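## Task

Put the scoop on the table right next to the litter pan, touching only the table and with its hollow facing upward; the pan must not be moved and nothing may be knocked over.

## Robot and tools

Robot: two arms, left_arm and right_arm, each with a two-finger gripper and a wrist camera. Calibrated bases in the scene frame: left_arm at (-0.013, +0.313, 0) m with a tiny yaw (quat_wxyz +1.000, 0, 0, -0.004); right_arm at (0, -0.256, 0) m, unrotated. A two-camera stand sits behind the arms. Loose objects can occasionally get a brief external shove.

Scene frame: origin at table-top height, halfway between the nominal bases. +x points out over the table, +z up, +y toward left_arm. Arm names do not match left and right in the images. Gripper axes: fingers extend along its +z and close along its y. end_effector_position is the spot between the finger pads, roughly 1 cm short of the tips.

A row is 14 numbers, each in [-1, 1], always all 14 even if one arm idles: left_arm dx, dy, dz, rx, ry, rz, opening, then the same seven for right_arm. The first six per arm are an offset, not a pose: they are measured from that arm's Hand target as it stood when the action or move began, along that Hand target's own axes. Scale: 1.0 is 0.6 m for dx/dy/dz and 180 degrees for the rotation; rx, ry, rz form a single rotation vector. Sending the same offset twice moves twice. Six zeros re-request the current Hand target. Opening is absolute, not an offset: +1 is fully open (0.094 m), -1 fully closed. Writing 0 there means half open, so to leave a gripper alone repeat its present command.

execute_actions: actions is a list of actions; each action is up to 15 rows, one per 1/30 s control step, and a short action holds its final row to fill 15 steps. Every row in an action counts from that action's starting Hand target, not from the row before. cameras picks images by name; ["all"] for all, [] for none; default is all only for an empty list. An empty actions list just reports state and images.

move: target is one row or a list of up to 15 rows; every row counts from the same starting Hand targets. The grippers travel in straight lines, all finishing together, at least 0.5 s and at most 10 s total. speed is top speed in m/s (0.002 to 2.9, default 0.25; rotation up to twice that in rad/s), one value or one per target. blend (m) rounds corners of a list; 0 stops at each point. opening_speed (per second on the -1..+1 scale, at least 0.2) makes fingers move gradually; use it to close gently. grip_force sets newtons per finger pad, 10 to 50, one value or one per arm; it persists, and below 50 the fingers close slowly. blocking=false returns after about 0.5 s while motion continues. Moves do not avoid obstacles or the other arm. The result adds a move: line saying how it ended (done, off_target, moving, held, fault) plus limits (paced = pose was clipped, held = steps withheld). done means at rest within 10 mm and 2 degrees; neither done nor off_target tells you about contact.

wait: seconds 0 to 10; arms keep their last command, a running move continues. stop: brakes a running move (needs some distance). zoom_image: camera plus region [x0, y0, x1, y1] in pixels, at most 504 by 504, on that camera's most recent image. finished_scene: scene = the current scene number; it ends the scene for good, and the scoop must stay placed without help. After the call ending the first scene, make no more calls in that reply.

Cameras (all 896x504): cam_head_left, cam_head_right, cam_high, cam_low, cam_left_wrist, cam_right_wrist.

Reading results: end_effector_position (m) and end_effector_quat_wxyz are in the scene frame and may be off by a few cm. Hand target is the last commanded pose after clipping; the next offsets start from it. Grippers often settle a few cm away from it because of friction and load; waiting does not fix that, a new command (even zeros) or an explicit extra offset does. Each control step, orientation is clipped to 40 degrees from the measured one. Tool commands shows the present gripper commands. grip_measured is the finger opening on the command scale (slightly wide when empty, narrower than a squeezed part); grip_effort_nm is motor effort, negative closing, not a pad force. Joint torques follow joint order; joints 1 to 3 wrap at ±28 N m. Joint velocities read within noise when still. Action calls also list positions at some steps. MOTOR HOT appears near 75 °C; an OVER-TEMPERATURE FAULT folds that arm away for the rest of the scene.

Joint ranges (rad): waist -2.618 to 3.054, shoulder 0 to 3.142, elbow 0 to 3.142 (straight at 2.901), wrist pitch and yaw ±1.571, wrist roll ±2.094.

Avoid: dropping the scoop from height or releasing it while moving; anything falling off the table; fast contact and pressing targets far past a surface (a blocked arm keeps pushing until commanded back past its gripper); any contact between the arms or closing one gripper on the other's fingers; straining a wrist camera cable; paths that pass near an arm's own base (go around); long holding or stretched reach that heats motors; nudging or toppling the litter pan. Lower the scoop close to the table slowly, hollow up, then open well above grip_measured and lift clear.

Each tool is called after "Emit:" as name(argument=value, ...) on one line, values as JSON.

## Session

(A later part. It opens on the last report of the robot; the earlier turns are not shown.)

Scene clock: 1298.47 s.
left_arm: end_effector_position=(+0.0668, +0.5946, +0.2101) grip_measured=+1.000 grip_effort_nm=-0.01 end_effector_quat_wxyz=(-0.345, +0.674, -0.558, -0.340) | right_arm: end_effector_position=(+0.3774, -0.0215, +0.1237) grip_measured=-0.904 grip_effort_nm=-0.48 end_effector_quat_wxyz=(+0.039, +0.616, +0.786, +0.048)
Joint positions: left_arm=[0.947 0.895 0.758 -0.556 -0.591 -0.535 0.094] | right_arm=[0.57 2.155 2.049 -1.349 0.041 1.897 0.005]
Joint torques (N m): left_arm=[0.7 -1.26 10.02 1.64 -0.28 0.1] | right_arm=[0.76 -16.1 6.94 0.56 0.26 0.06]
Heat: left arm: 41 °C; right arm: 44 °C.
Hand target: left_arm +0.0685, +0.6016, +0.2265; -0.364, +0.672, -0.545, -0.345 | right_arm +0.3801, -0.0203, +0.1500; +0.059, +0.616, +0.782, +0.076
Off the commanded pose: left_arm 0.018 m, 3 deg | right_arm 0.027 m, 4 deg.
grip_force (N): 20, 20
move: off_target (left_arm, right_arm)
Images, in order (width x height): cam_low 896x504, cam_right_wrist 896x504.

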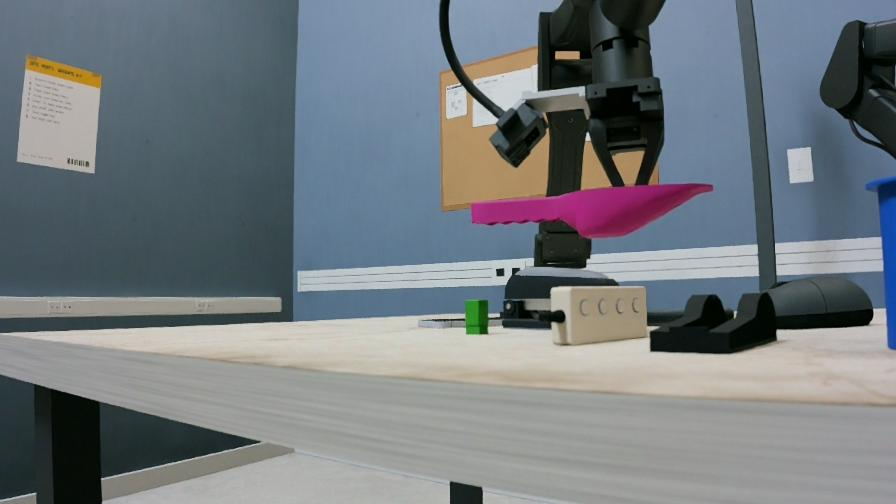

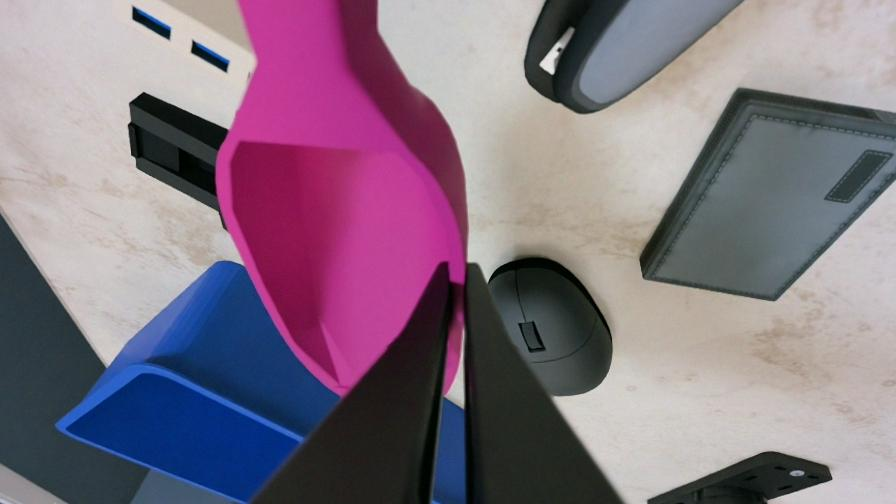

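Emit:
move(target=[0,0,0,0,0,0,1,0.3987,-0.1207,0.028,-0.0077,0.0178,-0.2141,-1], speed=0.2, cameras=["cam_right_wrist","cam_high","cam_head_right","cam_head_left"])

Emit:
zoom_image(camera="cam_high", region=[370, 170, 530, 310])

Scene clock: 1399.83 s.
left_arm: end_effector_position=(+0.0668, +0.5946, +0.2101) grip_measured=+1.000 grip_effort_nm=-0.01 end_effector_quat_wxyz=(-0.345, +0.674, -0.558, -0.340) | right_arm: end_effector_position=(+0.2513, +0.1971, +0.1221) grip_measured=-0.904 grip_effort_nm=-0.48 end_effector_quat_wxyz=(+0.057, +0.320, +0.941, +0.088)
Joint positions: left_arm=[0.947 0.895 0.758 -0.556 -0.591 -0.535 0.094] | right_arm=[1.092 2.559 2.742 -1.563 0.085 1.739 0.005]
Joint torques (N m): left_arm=[0.68 -1.35 10 1.62 -0.28 0.09] | right_arm=[-0.44 -11.62 8.2 0.55 0.33 -0.12]
Heat: left arm: 41 °C; right arm: 51 °C.
Hand target: left_arm +0.0685, +0.6016, +0.2265; -0.364, +0.672, -0.545, -0.345 | right_arm +0.2578, +0.1963, +0.1199; +0.067, +0.320, +0.942, +0.079
Off the commanded pose: left_arm 0.018 m, 3 deg | right_arm 0.007 m, 2 deg.
joint sent to its limit (right arm) — joint 4 (wrist pitch), lower limit. The joint targets still meet the commanded pose.
grip_force (N): 20, 20
move: off_target (left_arm)
Images, in order (width x height): cam_head_left 896x504, cam_head_right 896x504, cam_high 896x504, cam_right_wrist 896x504.

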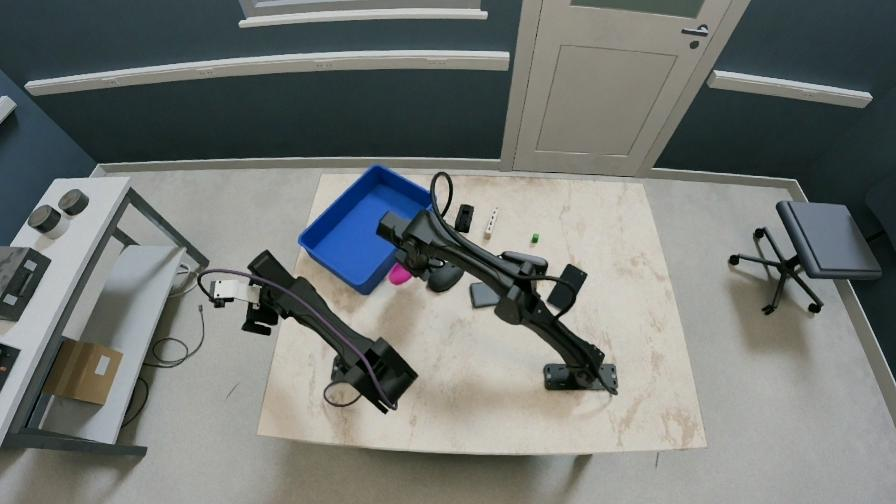

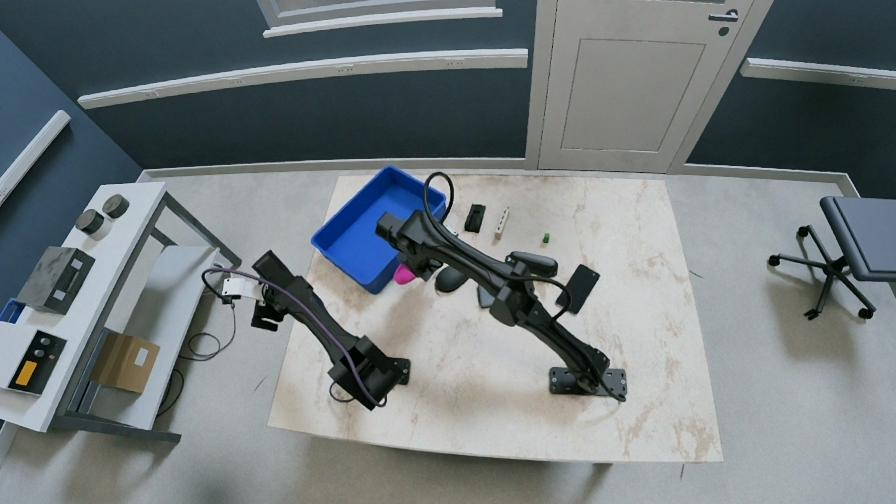

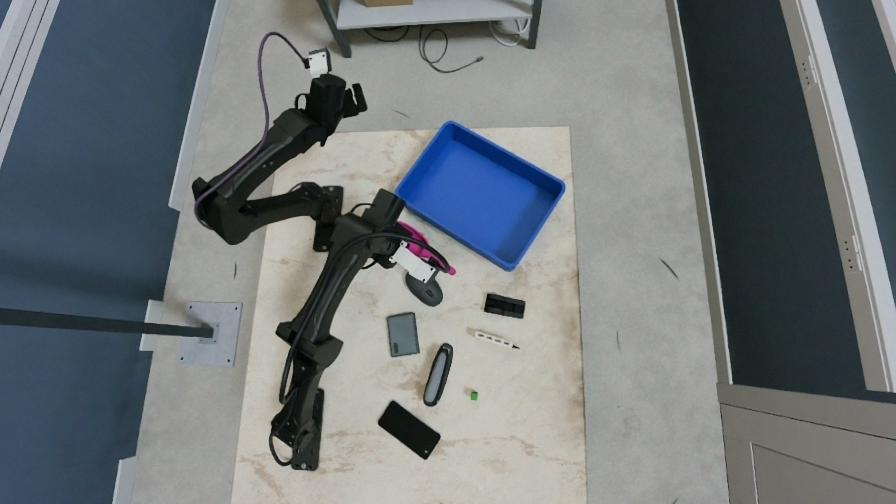

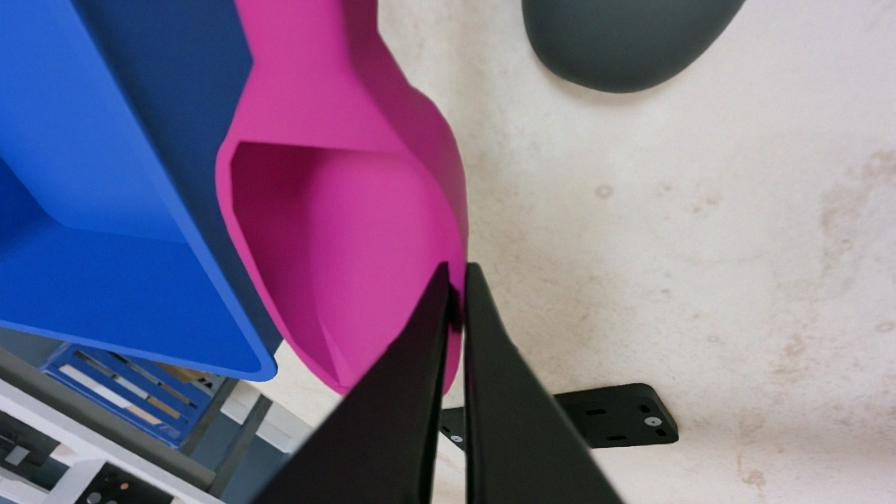

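Scaled by 3.150.

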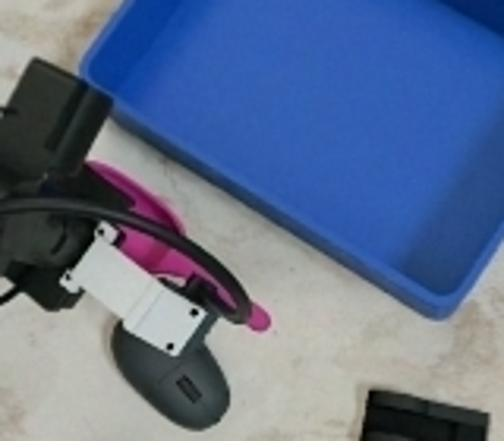

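Emit:
move(target=[0,0,0,0,0,0,1,0.0082,0.0062,0.1115,0,0,0,-1], speed=0.12, cameras=["cam_right_wrist","cam_high","cam_low"])

Emit:
zoom_image(camera="cam_high", region=[370, 170, 530, 310])

Scene clock: 1421.77 s.
left_arm: end_effector_position=(+0.0668, +0.5946, +0.2101) grip_measured=+1.000 grip_effort_nm=-0.01 end_effector_quat_wxyz=(-0.345, +0.674, -0.558, -0.340) | right_arm: end_effector_position=(+0.2598, +0.2113, +0.0627) grip_measured=-0.904 grip_effort_nm=-0.48 end_effector_quat_wxyz=(+0.057, +0.319, +0.942, +0.083)
Joint positions: left_arm=[0.947 0.895 0.758 -0.556 -0.591 -0.535 0.094] | right_arm=[1.09 2.562 2.502 -1.329 0.086 1.735 0.005]
Joint torques (N m): left_arm=[0.68 -1.31 9.99 1.61 -0.28 0.1] | right_arm=[-0.87 -12.4 6.05 0.76 0.31 -0.11]
Heat: left arm: 41 °C; right arm: 48 °C.
Hand target: left_arm +0.0685, +0.6016, +0.2265; -0.364, +0.672, -0.545, -0.345 | right_arm +0.2679, +0.2093, +0.0548; +0.067, +0.320, +0.942, +0.079
Off the commanded pose: left_arm 0.018 m, 3 deg | right_arm 0.012 m, 1 deg.
grip_force (N): 20, 20
move: off_target (left_arm, right_arm)
Images, in order (width x height): cam_high 896x504, cam_low 896x504, cam_right_wrist 896x504.

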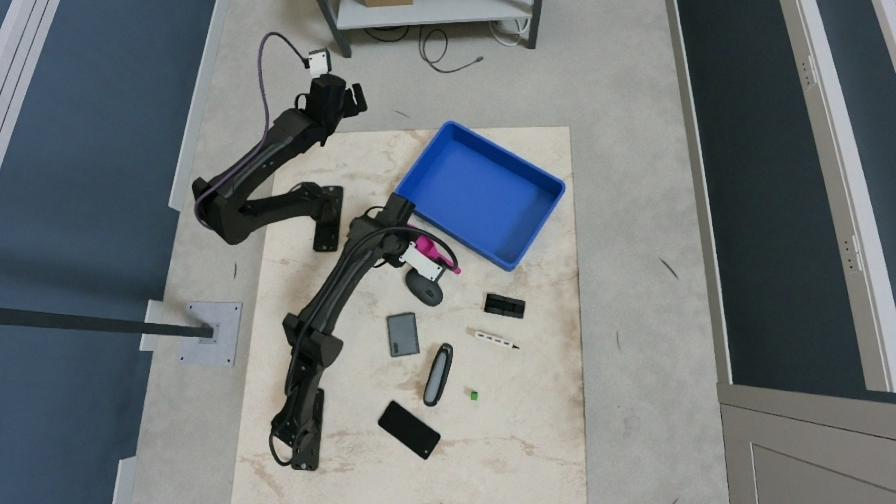

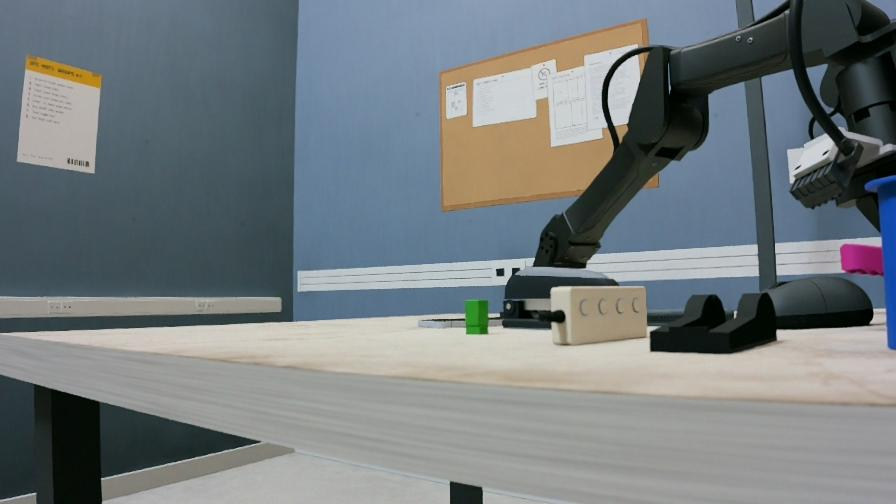

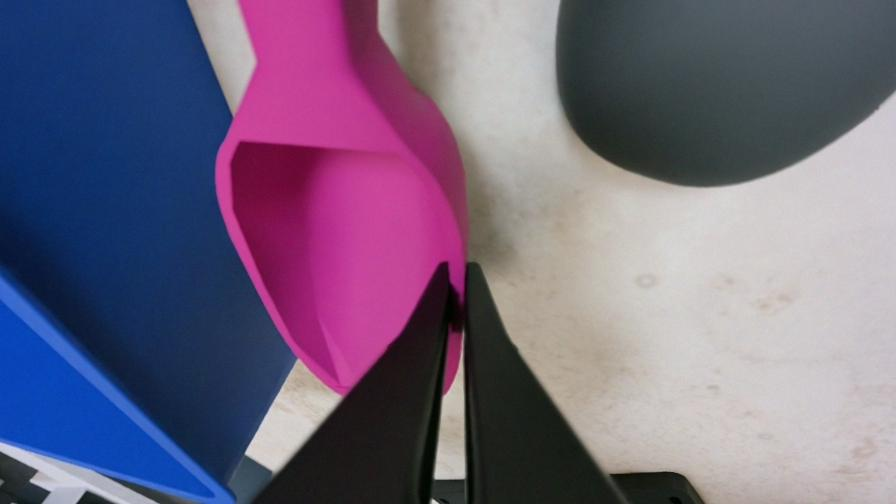

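Scaled by 3.150.

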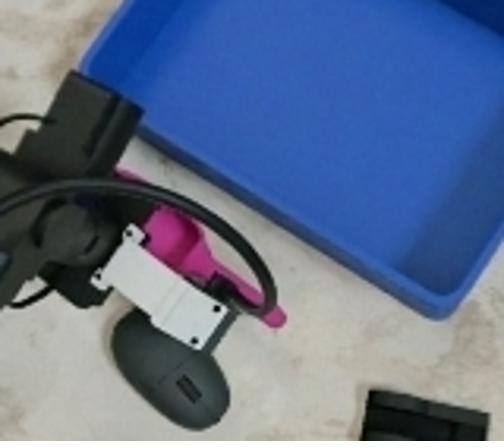

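Emit:
move(target=[0,0,0,0,0,0,1,0.0025,0.01,0.0358,0,0,0,-1], speed=0.06, cameras=["cam_right_wrist","cam_high"])

Emit:
zoom_image(camera="cam_high", region=[370, 170, 530, 310])

Scene clock: 1454.67 s.
left_arm: end_effector_position=(+0.0668, +0.5946, +0.2101) grip_measured=+1.000 grip_effort_nm=-0.01 end_effector_quat_wxyz=(-0.345, +0.674, -0.558, -0.340) | right_arm: end_effector_position=(+0.2646, +0.2154, +0.0389) grip_measured=-0.904 grip_effort_nm=-0.48 end_effector_quat_wxyz=(+0.057, +0.319, +0.943, +0.076)
Joint positions: left_arm=[0.947 0.895 0.758 -0.556 -0.591 -0.535 0.094] | right_arm=[1.086 2.616 2.511 -1.297 0.088 1.731 0.005]
Joint torques (N m): left_arm=[0.59 -1.32 9.95 1.61 -0.28 0.1] | right_arm=[-0.79 -12.03 8.55 0.7 0.27 -0.11]
Heat: left arm: 41 °C; right arm: 45 °C.
Hand target: left_arm +0.0685, +0.6016, +0.2265; -0.364, +0.672, -0.545, -0.345 | right_arm +0.2742, +0.2172, +0.0348; +0.067, +0.320, +0.942, +0.079
Off the commanded pose: left_arm 0.018 m, 3 deg | right_arm 0.010 m, 1 deg.
grip_force (N): 20, 20
move: off_target (left_arm)
Images, in order (width x height): cam_high 896x504, cam_right_wrist 896x504.

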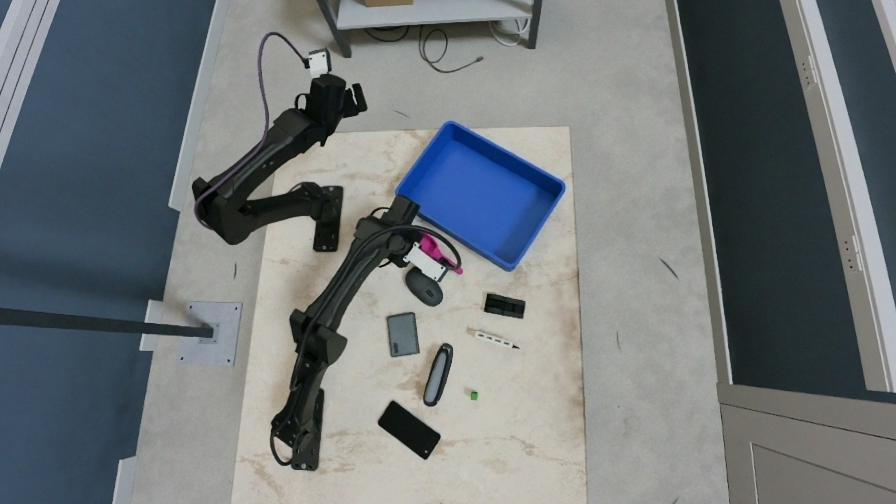

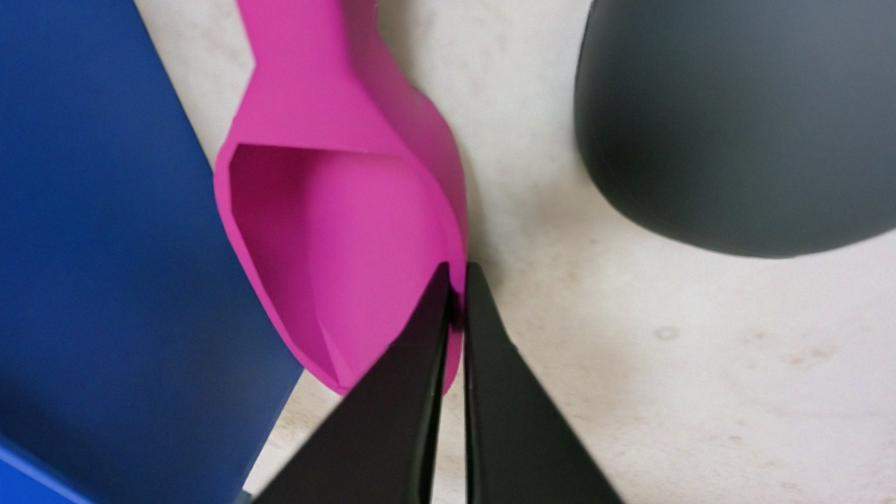

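Scaled by 3.150.

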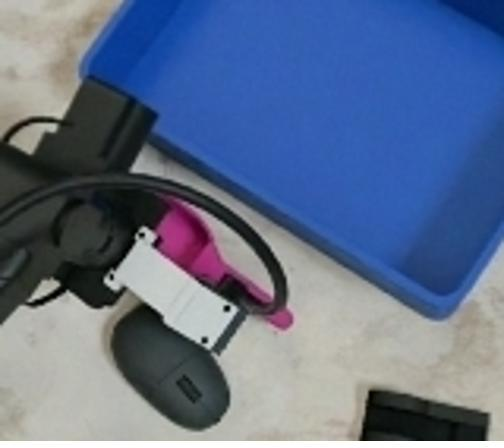

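Emit:
move(target=[0,0,0,0,0,0,1,0.001,-0.0026,0.0131,0,0,0,-1], speed=0.03, cameras=["cam_right_wrist"])

Scene clock: 1478.73 s.
left_arm: end_effector_position=(+0.0668, +0.5946, +0.2101) grip_measured=+1.000 grip_effort_nm=-0.01 end_effector_quat_wxyz=(-0.345, +0.674, -0.558, -0.340) | right_arm: end_effector_position=(+0.2673, +0.2204, +0.0388) grip_measured=-0.904 grip_effort_nm=-0.48 end_effector_quat_wxyz=(+0.059, +0.319, +0.942, +0.087)
Joint positions: left_arm=[0.947 0.895 0.758 -0.556 -0.591 -0.535 0.094] | right_arm=[1.086 2.616 2.506 -1.27 0.088 1.731 0.005]
Joint torques (N m): left_arm=[0.7 -1.29 9.98 1.62 -0.28 0.1] | right_arm=[-0.81 -12.4 5.68 0.81 0.27 -0.1]
Heat: left arm: 41 °C; right arm: 46 °C.
Hand target: left_arm +0.0685, +0.6016, +0.2265; -0.364, +0.672, -0.545, -0.345 | right_arm +0.2741, +0.2171, +0.0268; +0.067, +0.320, +0.942, +0.079
Off the commanded pose: left_arm 0.018 m, 3 deg | right_arm 0.014 m, 1 deg.
grip_force (N): 20, 20
move: off_target (left_arm, right_arm)
Images, in order (width x height): cam_right_wrist 896x504.

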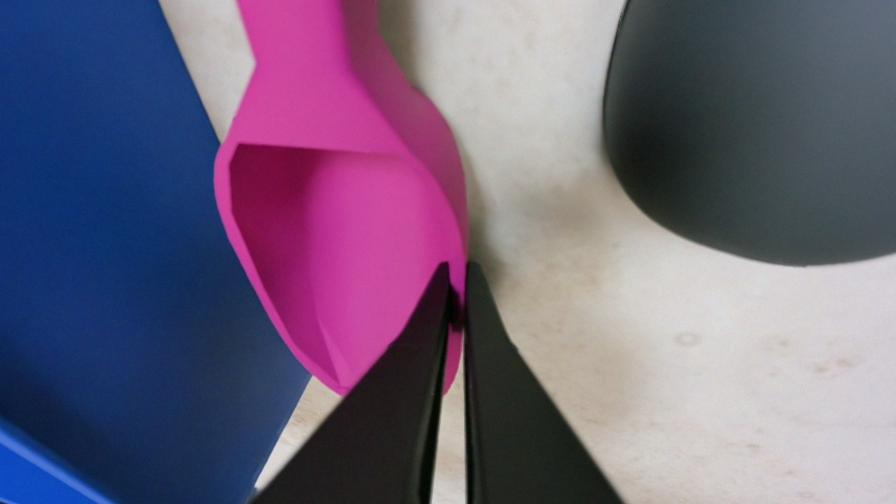

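Emit:
move(target=[0,0,0,0,0,0,1,0.001,-0.0026,0.0131,0,0,0,-1], speed=0.03, cameras=["cam_right_wrist"])

Scene clock: 1483.60 s.
left_arm: end_effector_position=(+0.0668, +0.5946, +0.2101) grip_measured=+1.000 grip_effort_nm=-0.01 end_effector_quat_wxyz=(-0.345, +0.674, -0.558, -0.340) | right_arm: end_effector_position=(+0.2709, +0.2241, +0.0352) grip_measured=-0.904 grip_effort_nm=-0.48 end_effector_quat_wxyz=(+0.064, +0.319, +0.941, +0.095)
Joint positions: left_arm=[0.947 0.895 0.758 -0.556 -0.591 -0.535 0.094] | right_arm=[1.086 2.616 2.488 -1.234 0.097 1.731 0.005]
Joint torques (N m): left_arm=[0.68 -1.31 10 1.62 -0.26 0.1] | right_arm=[-0.81 -12.85 3.97 0.84 0.19 -0.11]
Heat: left arm: 41 °C; right arm: 46 °C.
Hand target: left_arm +0.0685, +0.6016, +0.2265; -0.364, +0.672, -0.545, -0.345 | right_arm +0.2742, +0.2171, +0.0188; +0.067, +0.320, +0.942, +0.079
Off the commanded pose: left_arm 0.018 m, 3 deg | right_arm 0.018 m, 2 deg.
grip_force (N): 20, 20
move: off_target (left_arm, right_arm)
Images, in order (width x height): cam_right_wrist 896x504.

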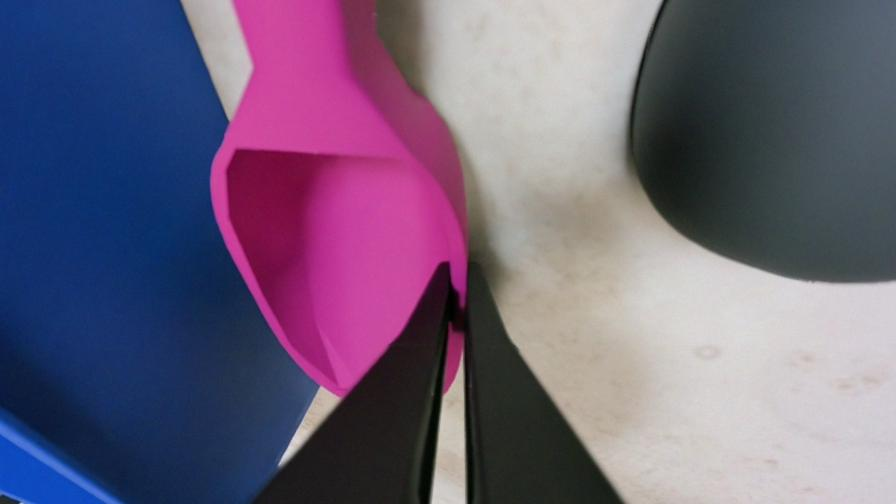

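Emit:
move(target=[0,0,0,0,0,0,1,0.0008,-0.002,0.0098,0,0,0,-1], speed=0.03, cameras=["cam_right_wrist","cam_high"])

Emit:
zoom_image(camera="cam_high", region=[370, 170, 530, 310])

Scene clock: 1493.00 s.
left_arm: end_effector_position=(+0.0668, +0.5946, +0.2101) grip_measured=+1.000 grip_effort_nm=-0.01 end_effector_quat_wxyz=(-0.345, +0.674, -0.558, -0.340) | right_arm: end_effector_position=(+0.2739, +0.2270, +0.0333) grip_measured=-0.904 grip_effort_nm=-0.48 end_effector_quat_wxyz=(+0.069, +0.320, +0.939, +0.103)
Joint positions: left_arm=[0.947 0.895 0.758 -0.556 -0.591 -0.535 0.094] | right_arm=[1.086 2.611 2.467 -1.2 0.103 1.731 0.005]
Joint torques (N m): left_arm=[0.65 -1.26 10 1.62 -0.28 0.11] | right_arm=[-0.81 -12.78 3.26 0.75 0.1 -0.1]
Heat: left arm: 41 °C; right arm: 46 °C.
Hand target: left_arm +0.0685, +0.6016, +0.2265; -0.364, +0.672, -0.545, -0.345 | right_arm +0.2741, +0.2170, +0.0126; +0.067, +0.320, +0.942, +0.079
Off the commanded pose: left_arm 0.018 m, 3 deg | right_arm 0.023 m, 3 deg.
grip_force (N): 20, 20
move: off_target (left_arm, right_arm)
Images, in order (width x height): cam_high 896x504, cam_right_wrist 896x504.

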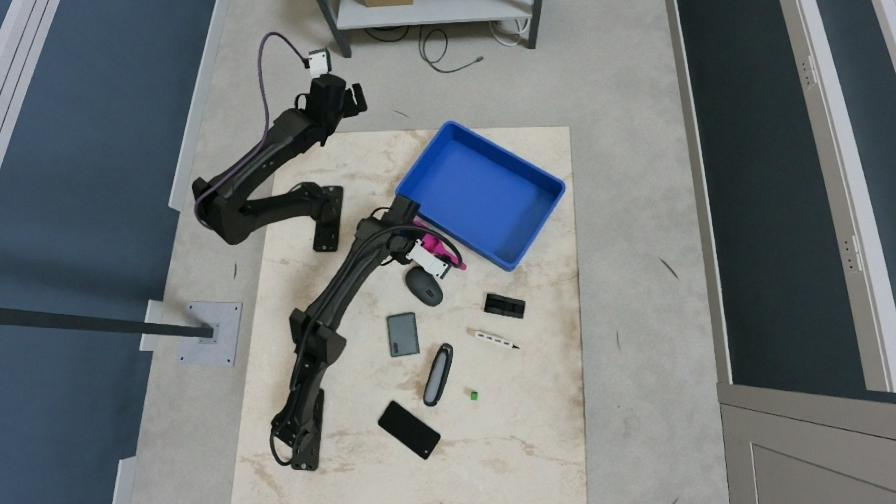

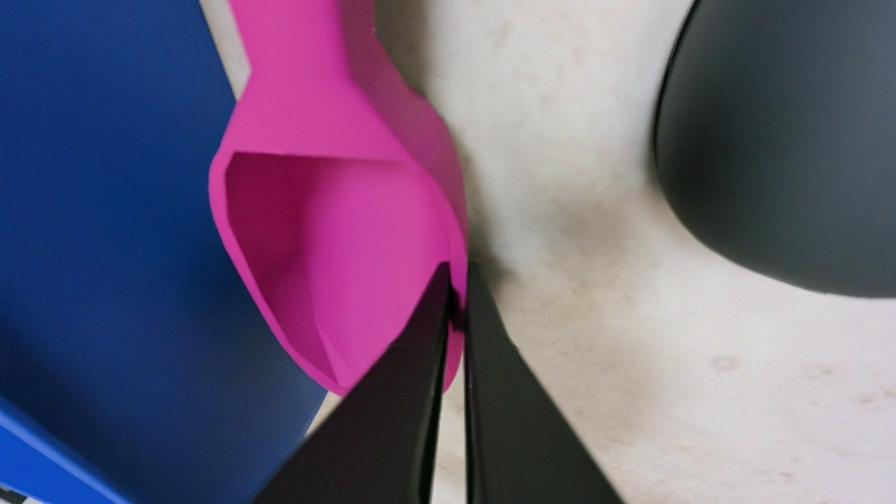

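Scaled by 3.150.

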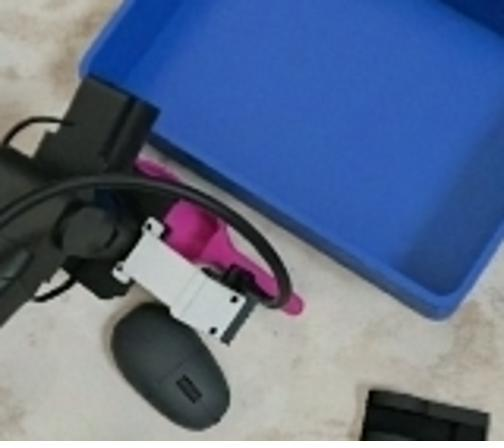

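Emit:
execute_actions(actions=[], cameras=["cam_low","cam_head_left","cam_head_right"])

Emit:
zoom_image(camera="cam_low", region=[736, 160, 896, 360])

Emit:
zoom_image(camera="cam_head_left", region=[340, 200, 480, 320])

Emit:
zoom_image(camera="cam_head_right", region=[340, 200, 480, 320])

Scene clock: 1510.40 s.
left_arm: end_effector_position=(+0.0668, +0.5946, +0.2101) grip_measured=+1.000 grip_effort_nm=-0.01 end_effector_quat_wxyz=(-0.345, +0.674, -0.558, -0.340) | right_arm: end_effector_position=(+0.2740, +0.2271, +0.0334) grip_measured=-0.904 grip_effort_nm=-0.48 end_effector_quat_wxyz=(+0.069, +0.320, +0.939, +0.104)
Joint positions: left_arm=[0.947 0.895 0.758 -0.556 -0.591 -0.535 0.094] | right_arm=[1.086 2.611 2.467 -1.2 0.104 1.731 0.005]
Joint velocities: within noise
Joint torques (N m): left_arm=[0.66 -1.31 10.02 1.64 -0.26 0.08] | right_arm=[-0.79 -12.75 3.32 0.77 0.09 -0.11]
Heat: left arm: 41 °C; right arm: 45 °C.
Hand target: left_arm +0.0685, +0.6016, +0.2265; -0.364, +0.672, -0.545, -0.345 | right_arm +0.2741, +0.2171, +0.0127; +0.067, +0.320, +0.942, +0.079
Tool commands: left_gripper/opening=+1.0 right_gripper/opening=-1.0
Off the commanded pose: left_arm 0.018 m, 3 deg | right_arm 0.023 m, 3 deg.
grip_force (N): 20, 20
Images, in order (width x height): cam_head_left 896x504, cam_head_right 896x504, cam_low 896x504.

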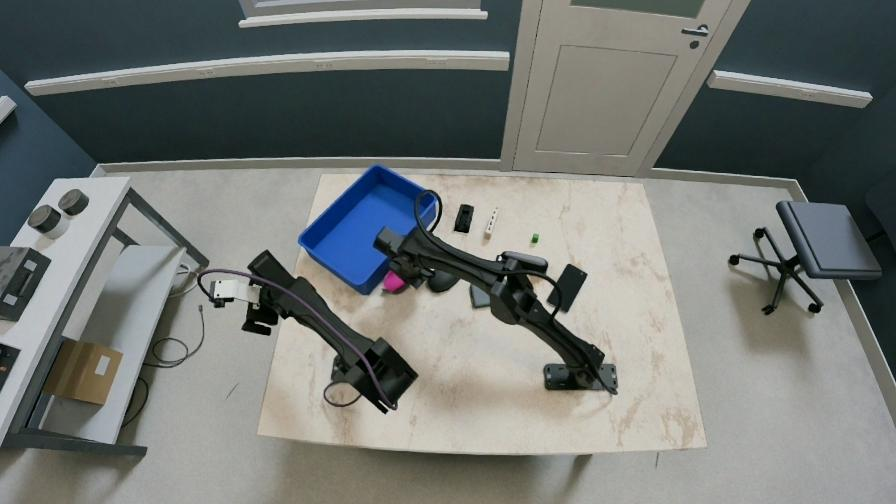

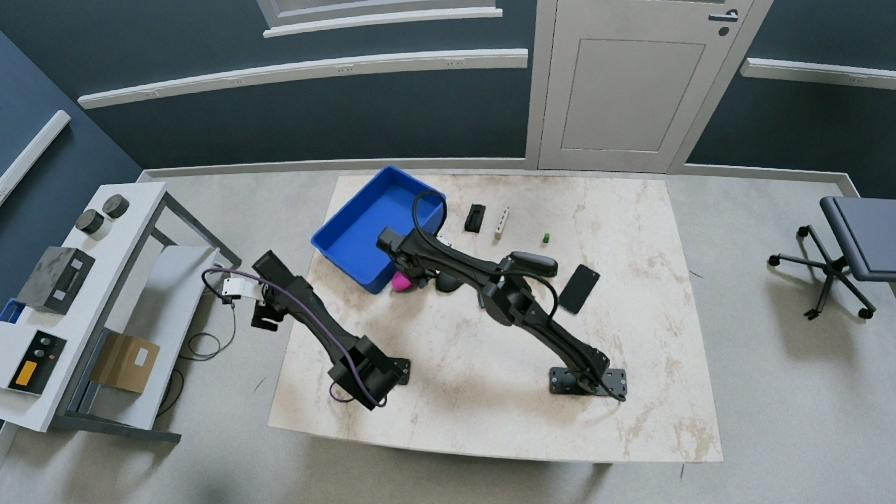

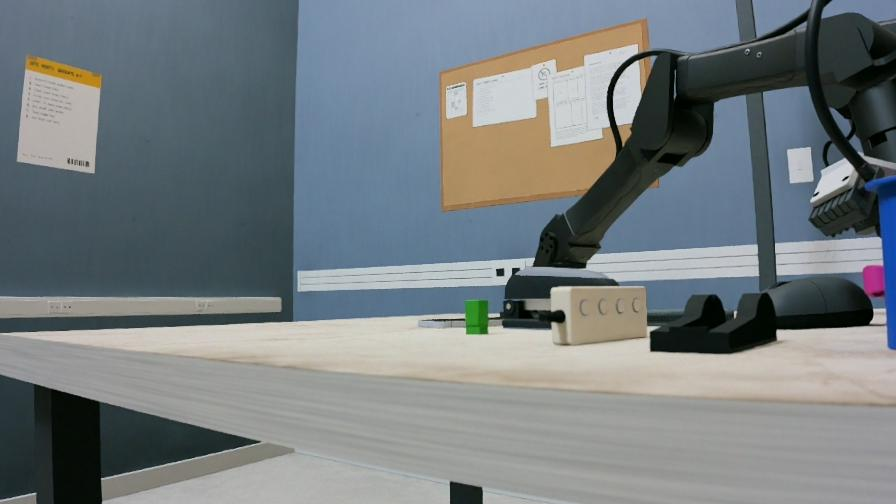

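Scaled by 2.520.

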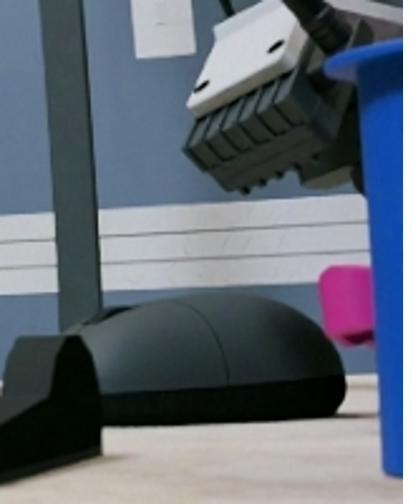

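Scaled by 3.600.

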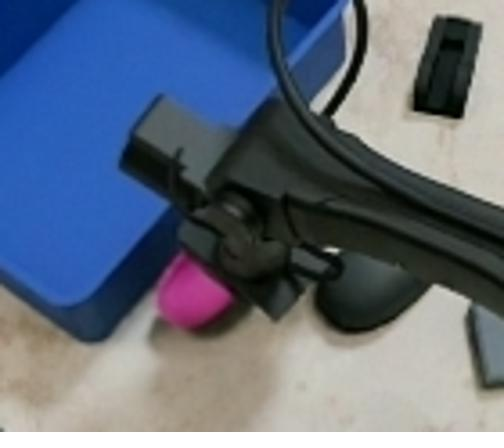

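Scaled by 3.600.

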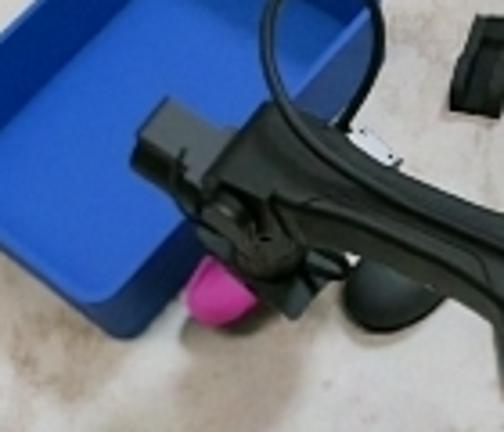

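Emit:
execute_actions(actions=[], cameras=["cam_high", "cam_low", "cam_right_wrist"])

Scene clock: 1535.57 s.
left_arm: end_effector_position=(+0.0668, +0.5946, +0.2101) grip_measured=+1.000 grip_effort_nm=-0.01 end_effector_quat_wxyz=(-0.345, +0.674, -0.558, -0.340) | right_arm: end_effector_position=(+0.2740, +0.2271, +0.0334) grip_measured=-0.904 grip_effort_nm=-0.48 end_effector_quat_wxyz=(+0.069, +0.320, +0.939, +0.104)
Joint positions: left_arm=[0.947 0.895 0.758 -0.556 -0.591 -0.535 0.094] | right_arm=[1.086 2.611 2.467 -1.2 0.104 1.731 0.005]
Joint velocities: within noise
Joint torques (N m): left_arm=[0.65 -1.21 10.02 1.64 -0.28 0.08] | right_arm=[-0.8 -12.81 3.32 0.77 0.09 -0.1]
Heat: left arm: 41 °C; right arm: 45 °C.
Hand target: left_arm +0.0685, +0.6016, +0.2265; -0.364, +0.672, -0.545, -0.345 | right_arm +0.2741, +0.2171, +0.0127; +0.067, +0.320, +0.942, +0.079
Tool commands: left_gripper/opening=+1.0 right_gripper/opening=-1.0
Off the commanded pose: left_arm 0.018 m, 3 deg | right_arm 0.023 m, 3 deg.
grip_force (N): 20, 20
Images, in order (width x height): cam_high 896x504, cam_low 896x504, cam_right_wrist 896x504.

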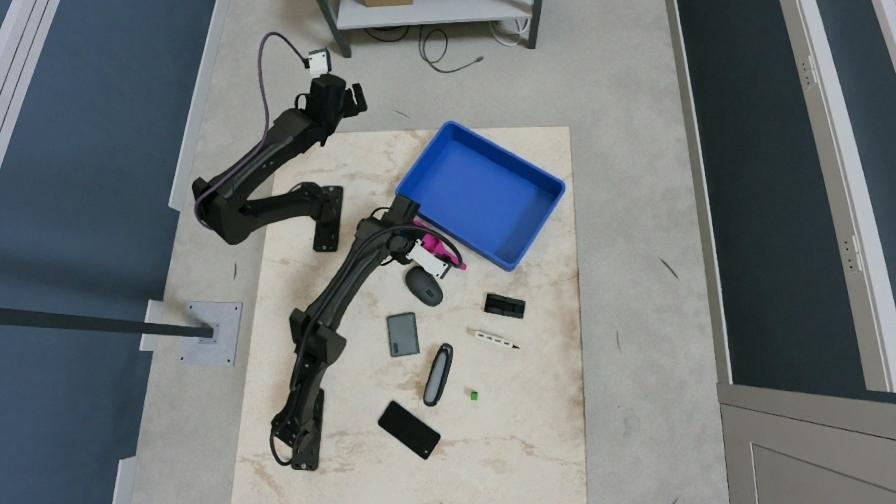

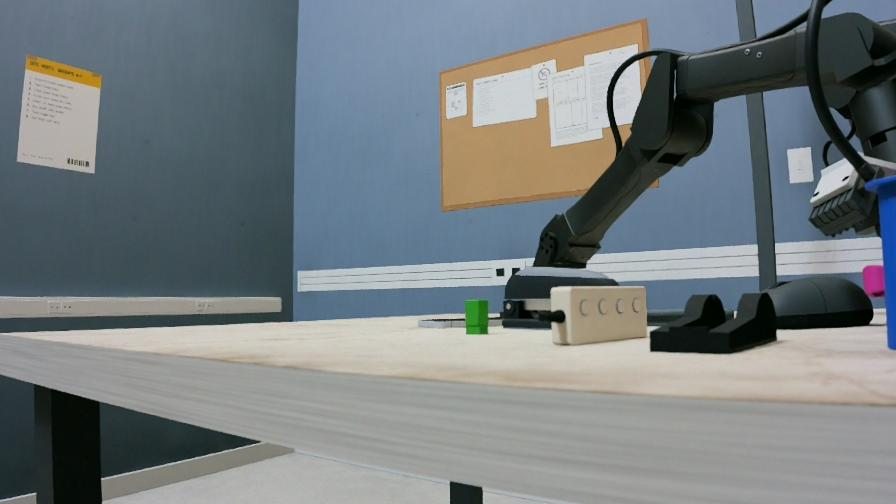

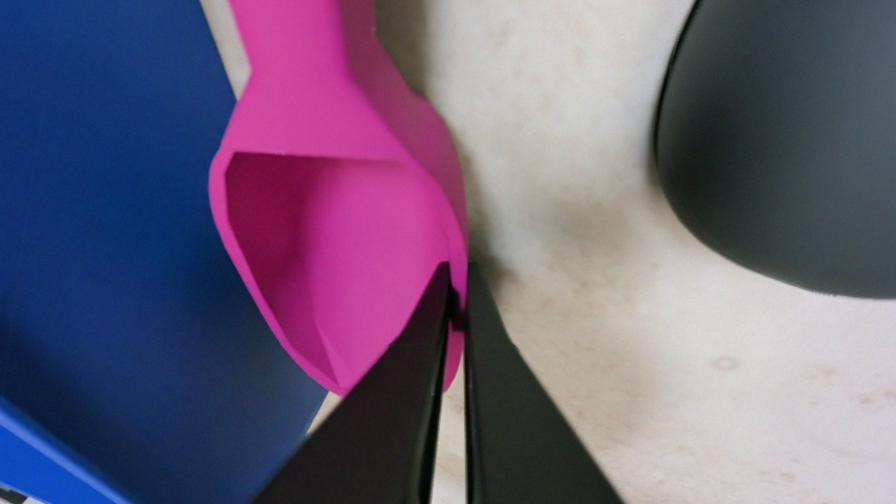

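Emit:
move(target=[0, 0, 0, 0, 0, 0, 1, -0.0010, 0.0026, -0.0131, 0, 0, 0, -1], speed=0.05, grip_force=20, cameras=["cam_right_wrist", "cam_low"])

Scene clock: 1565.17 s.
left_arm: end_effector_position=(+0.0668, +0.5946, +0.2101) grip_measured=+1.000 grip_effort_nm=-0.01 end_effector_quat_wxyz=(-0.345, +0.674, -0.558, -0.340) | right_arm: end_effector_position=(+0.2741, +0.2273, +0.0345) grip_measured=-0.904 grip_effort_nm=-0.48 end_effector_quat_wxyz=(+0.069, +0.320, +0.939, +0.104)
Joint positions: left_arm=[0.947 0.895 0.758 -0.556 -0.591 -0.535 0.094] | right_arm=[1.086 2.611 2.472 -1.203 0.104 1.731 0.005]
Joint torques (N m): left_arm=[0.62 -1.28 9.92 1.65 -0.29 0.07] | right_arm=[-0.79 -12.41 5.98 0.45 0.09 -0.1]
Heat: left arm: 41 °C; right arm: 45 °C.
Hand target: left_arm +0.0685, +0.6016, +0.2265; -0.364, +0.672, -0.545, -0.345 | right_arm +0.2742, +0.2171, +0.0207; +0.067, +0.320, +0.942, +0.079
Off the commanded pose: left_arm 0.018 m, 3 deg | right_arm 0.017 m, 3 deg.
grip_force (N): 20, 20
move: off_target (left_arm, right_arm)
Images, in order (width x height): cam_low 896x504, cam_right_wrist 896x504.

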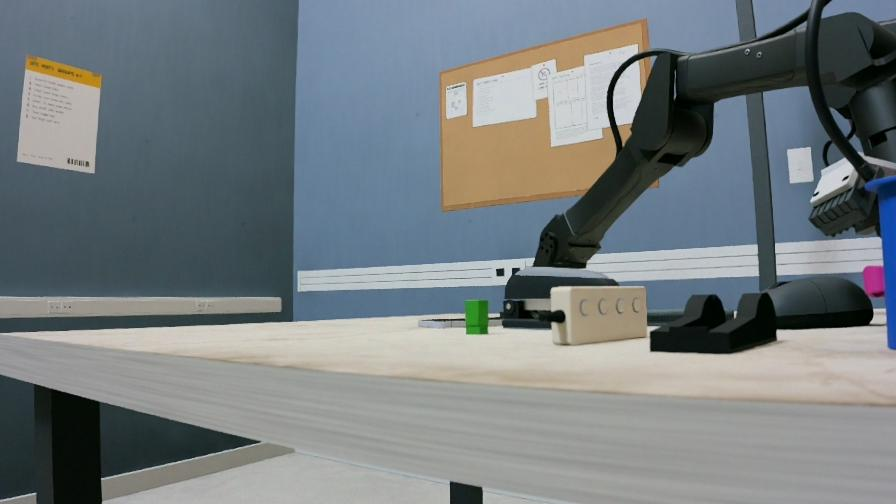

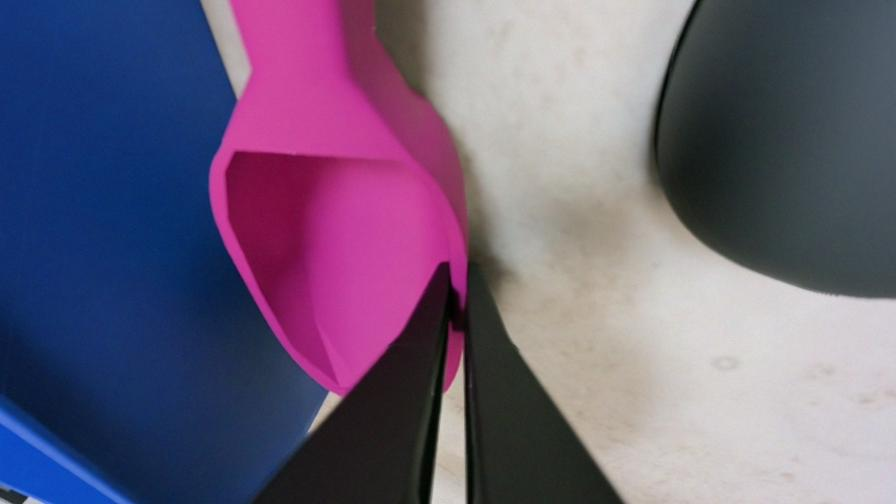

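Emit:
move(target=[0, 0, 0, 0, 0, 0, 1, 0, 0, -0.003, 0, 0, 0, -0.5], speed=0.05, opening_speed=0.4, cameras=["cam_right_wrist", "cam_low"])

Scene clock: 1570.43 s.
left_arm: end_effector_position=(+0.0668, +0.5946, +0.2101) grip_measured=+1.000 grip_effort_nm=-0.01 end_effector_quat_wxyz=(-0.345, +0.674, -0.558, -0.340) | right_arm: end_effector_position=(+0.2709, +0.2237, +0.0333) grip_measured=-0.502 grip_effort_nm=0.11 end_effector_quat_wxyz=(+0.065, +0.319, +0.941, +0.095)
Joint positions: left_arm=[0.947 0.895 0.758 -0.556 -0.591 -0.535 0.094] | right_arm=[1.086 2.611 2.472 -1.222 0.097 1.731 0.023]
Joint torques (N m): left_arm=[0.68 -1.28 10.02 1.65 -0.29 0.08] | right_arm=[-0.77 -12.59 6.13 0.56 0.16 -0.11]
Heat: left arm: 41 °C; right arm: 45 °C.
Hand target: left_arm +0.0685, +0.6016, +0.2265; -0.364, +0.672, -0.545, -0.345 | right_arm +0.2738, +0.2169, +0.0225; +0.067, +0.320, +0.942, +0.079
Off the commanded pose: left_arm 0.018 m, 3 deg | right_arm 0.013 m, 2 deg.
grip_force (N): 20, 20
move: off_target (left_arm, right_arm)
Images, in order (width x height): cam_low 896x504, cam_right_wrist 896x504.

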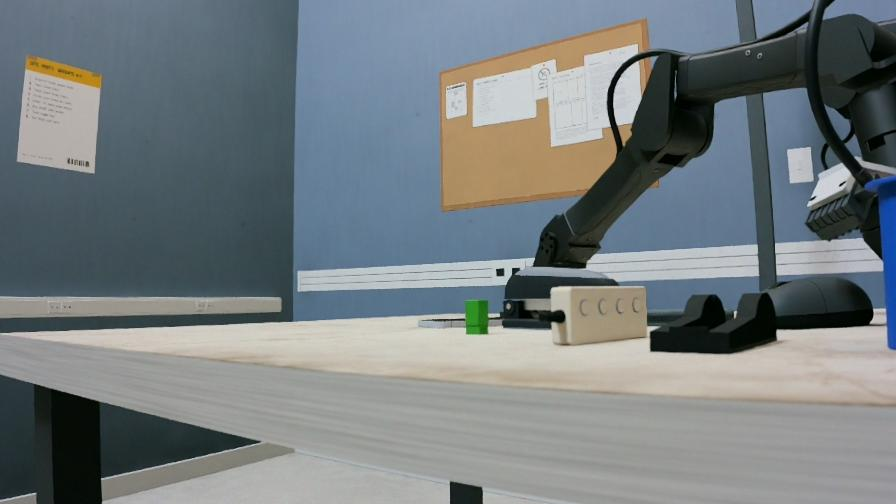

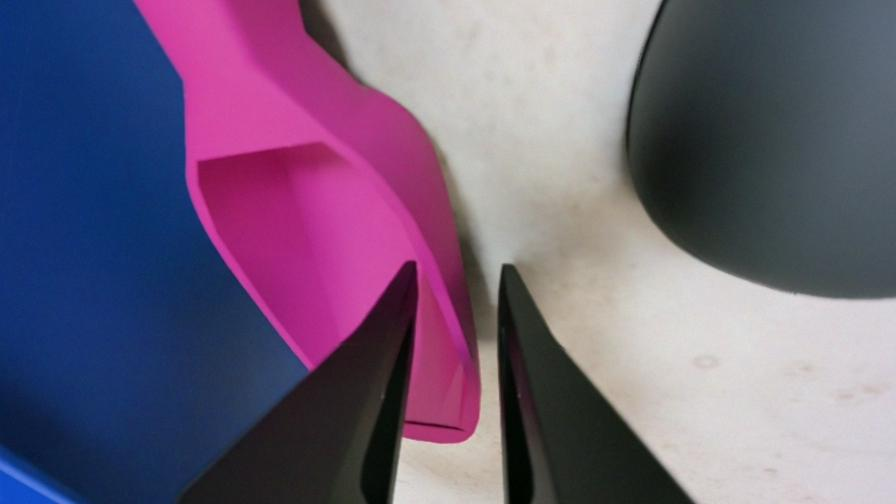

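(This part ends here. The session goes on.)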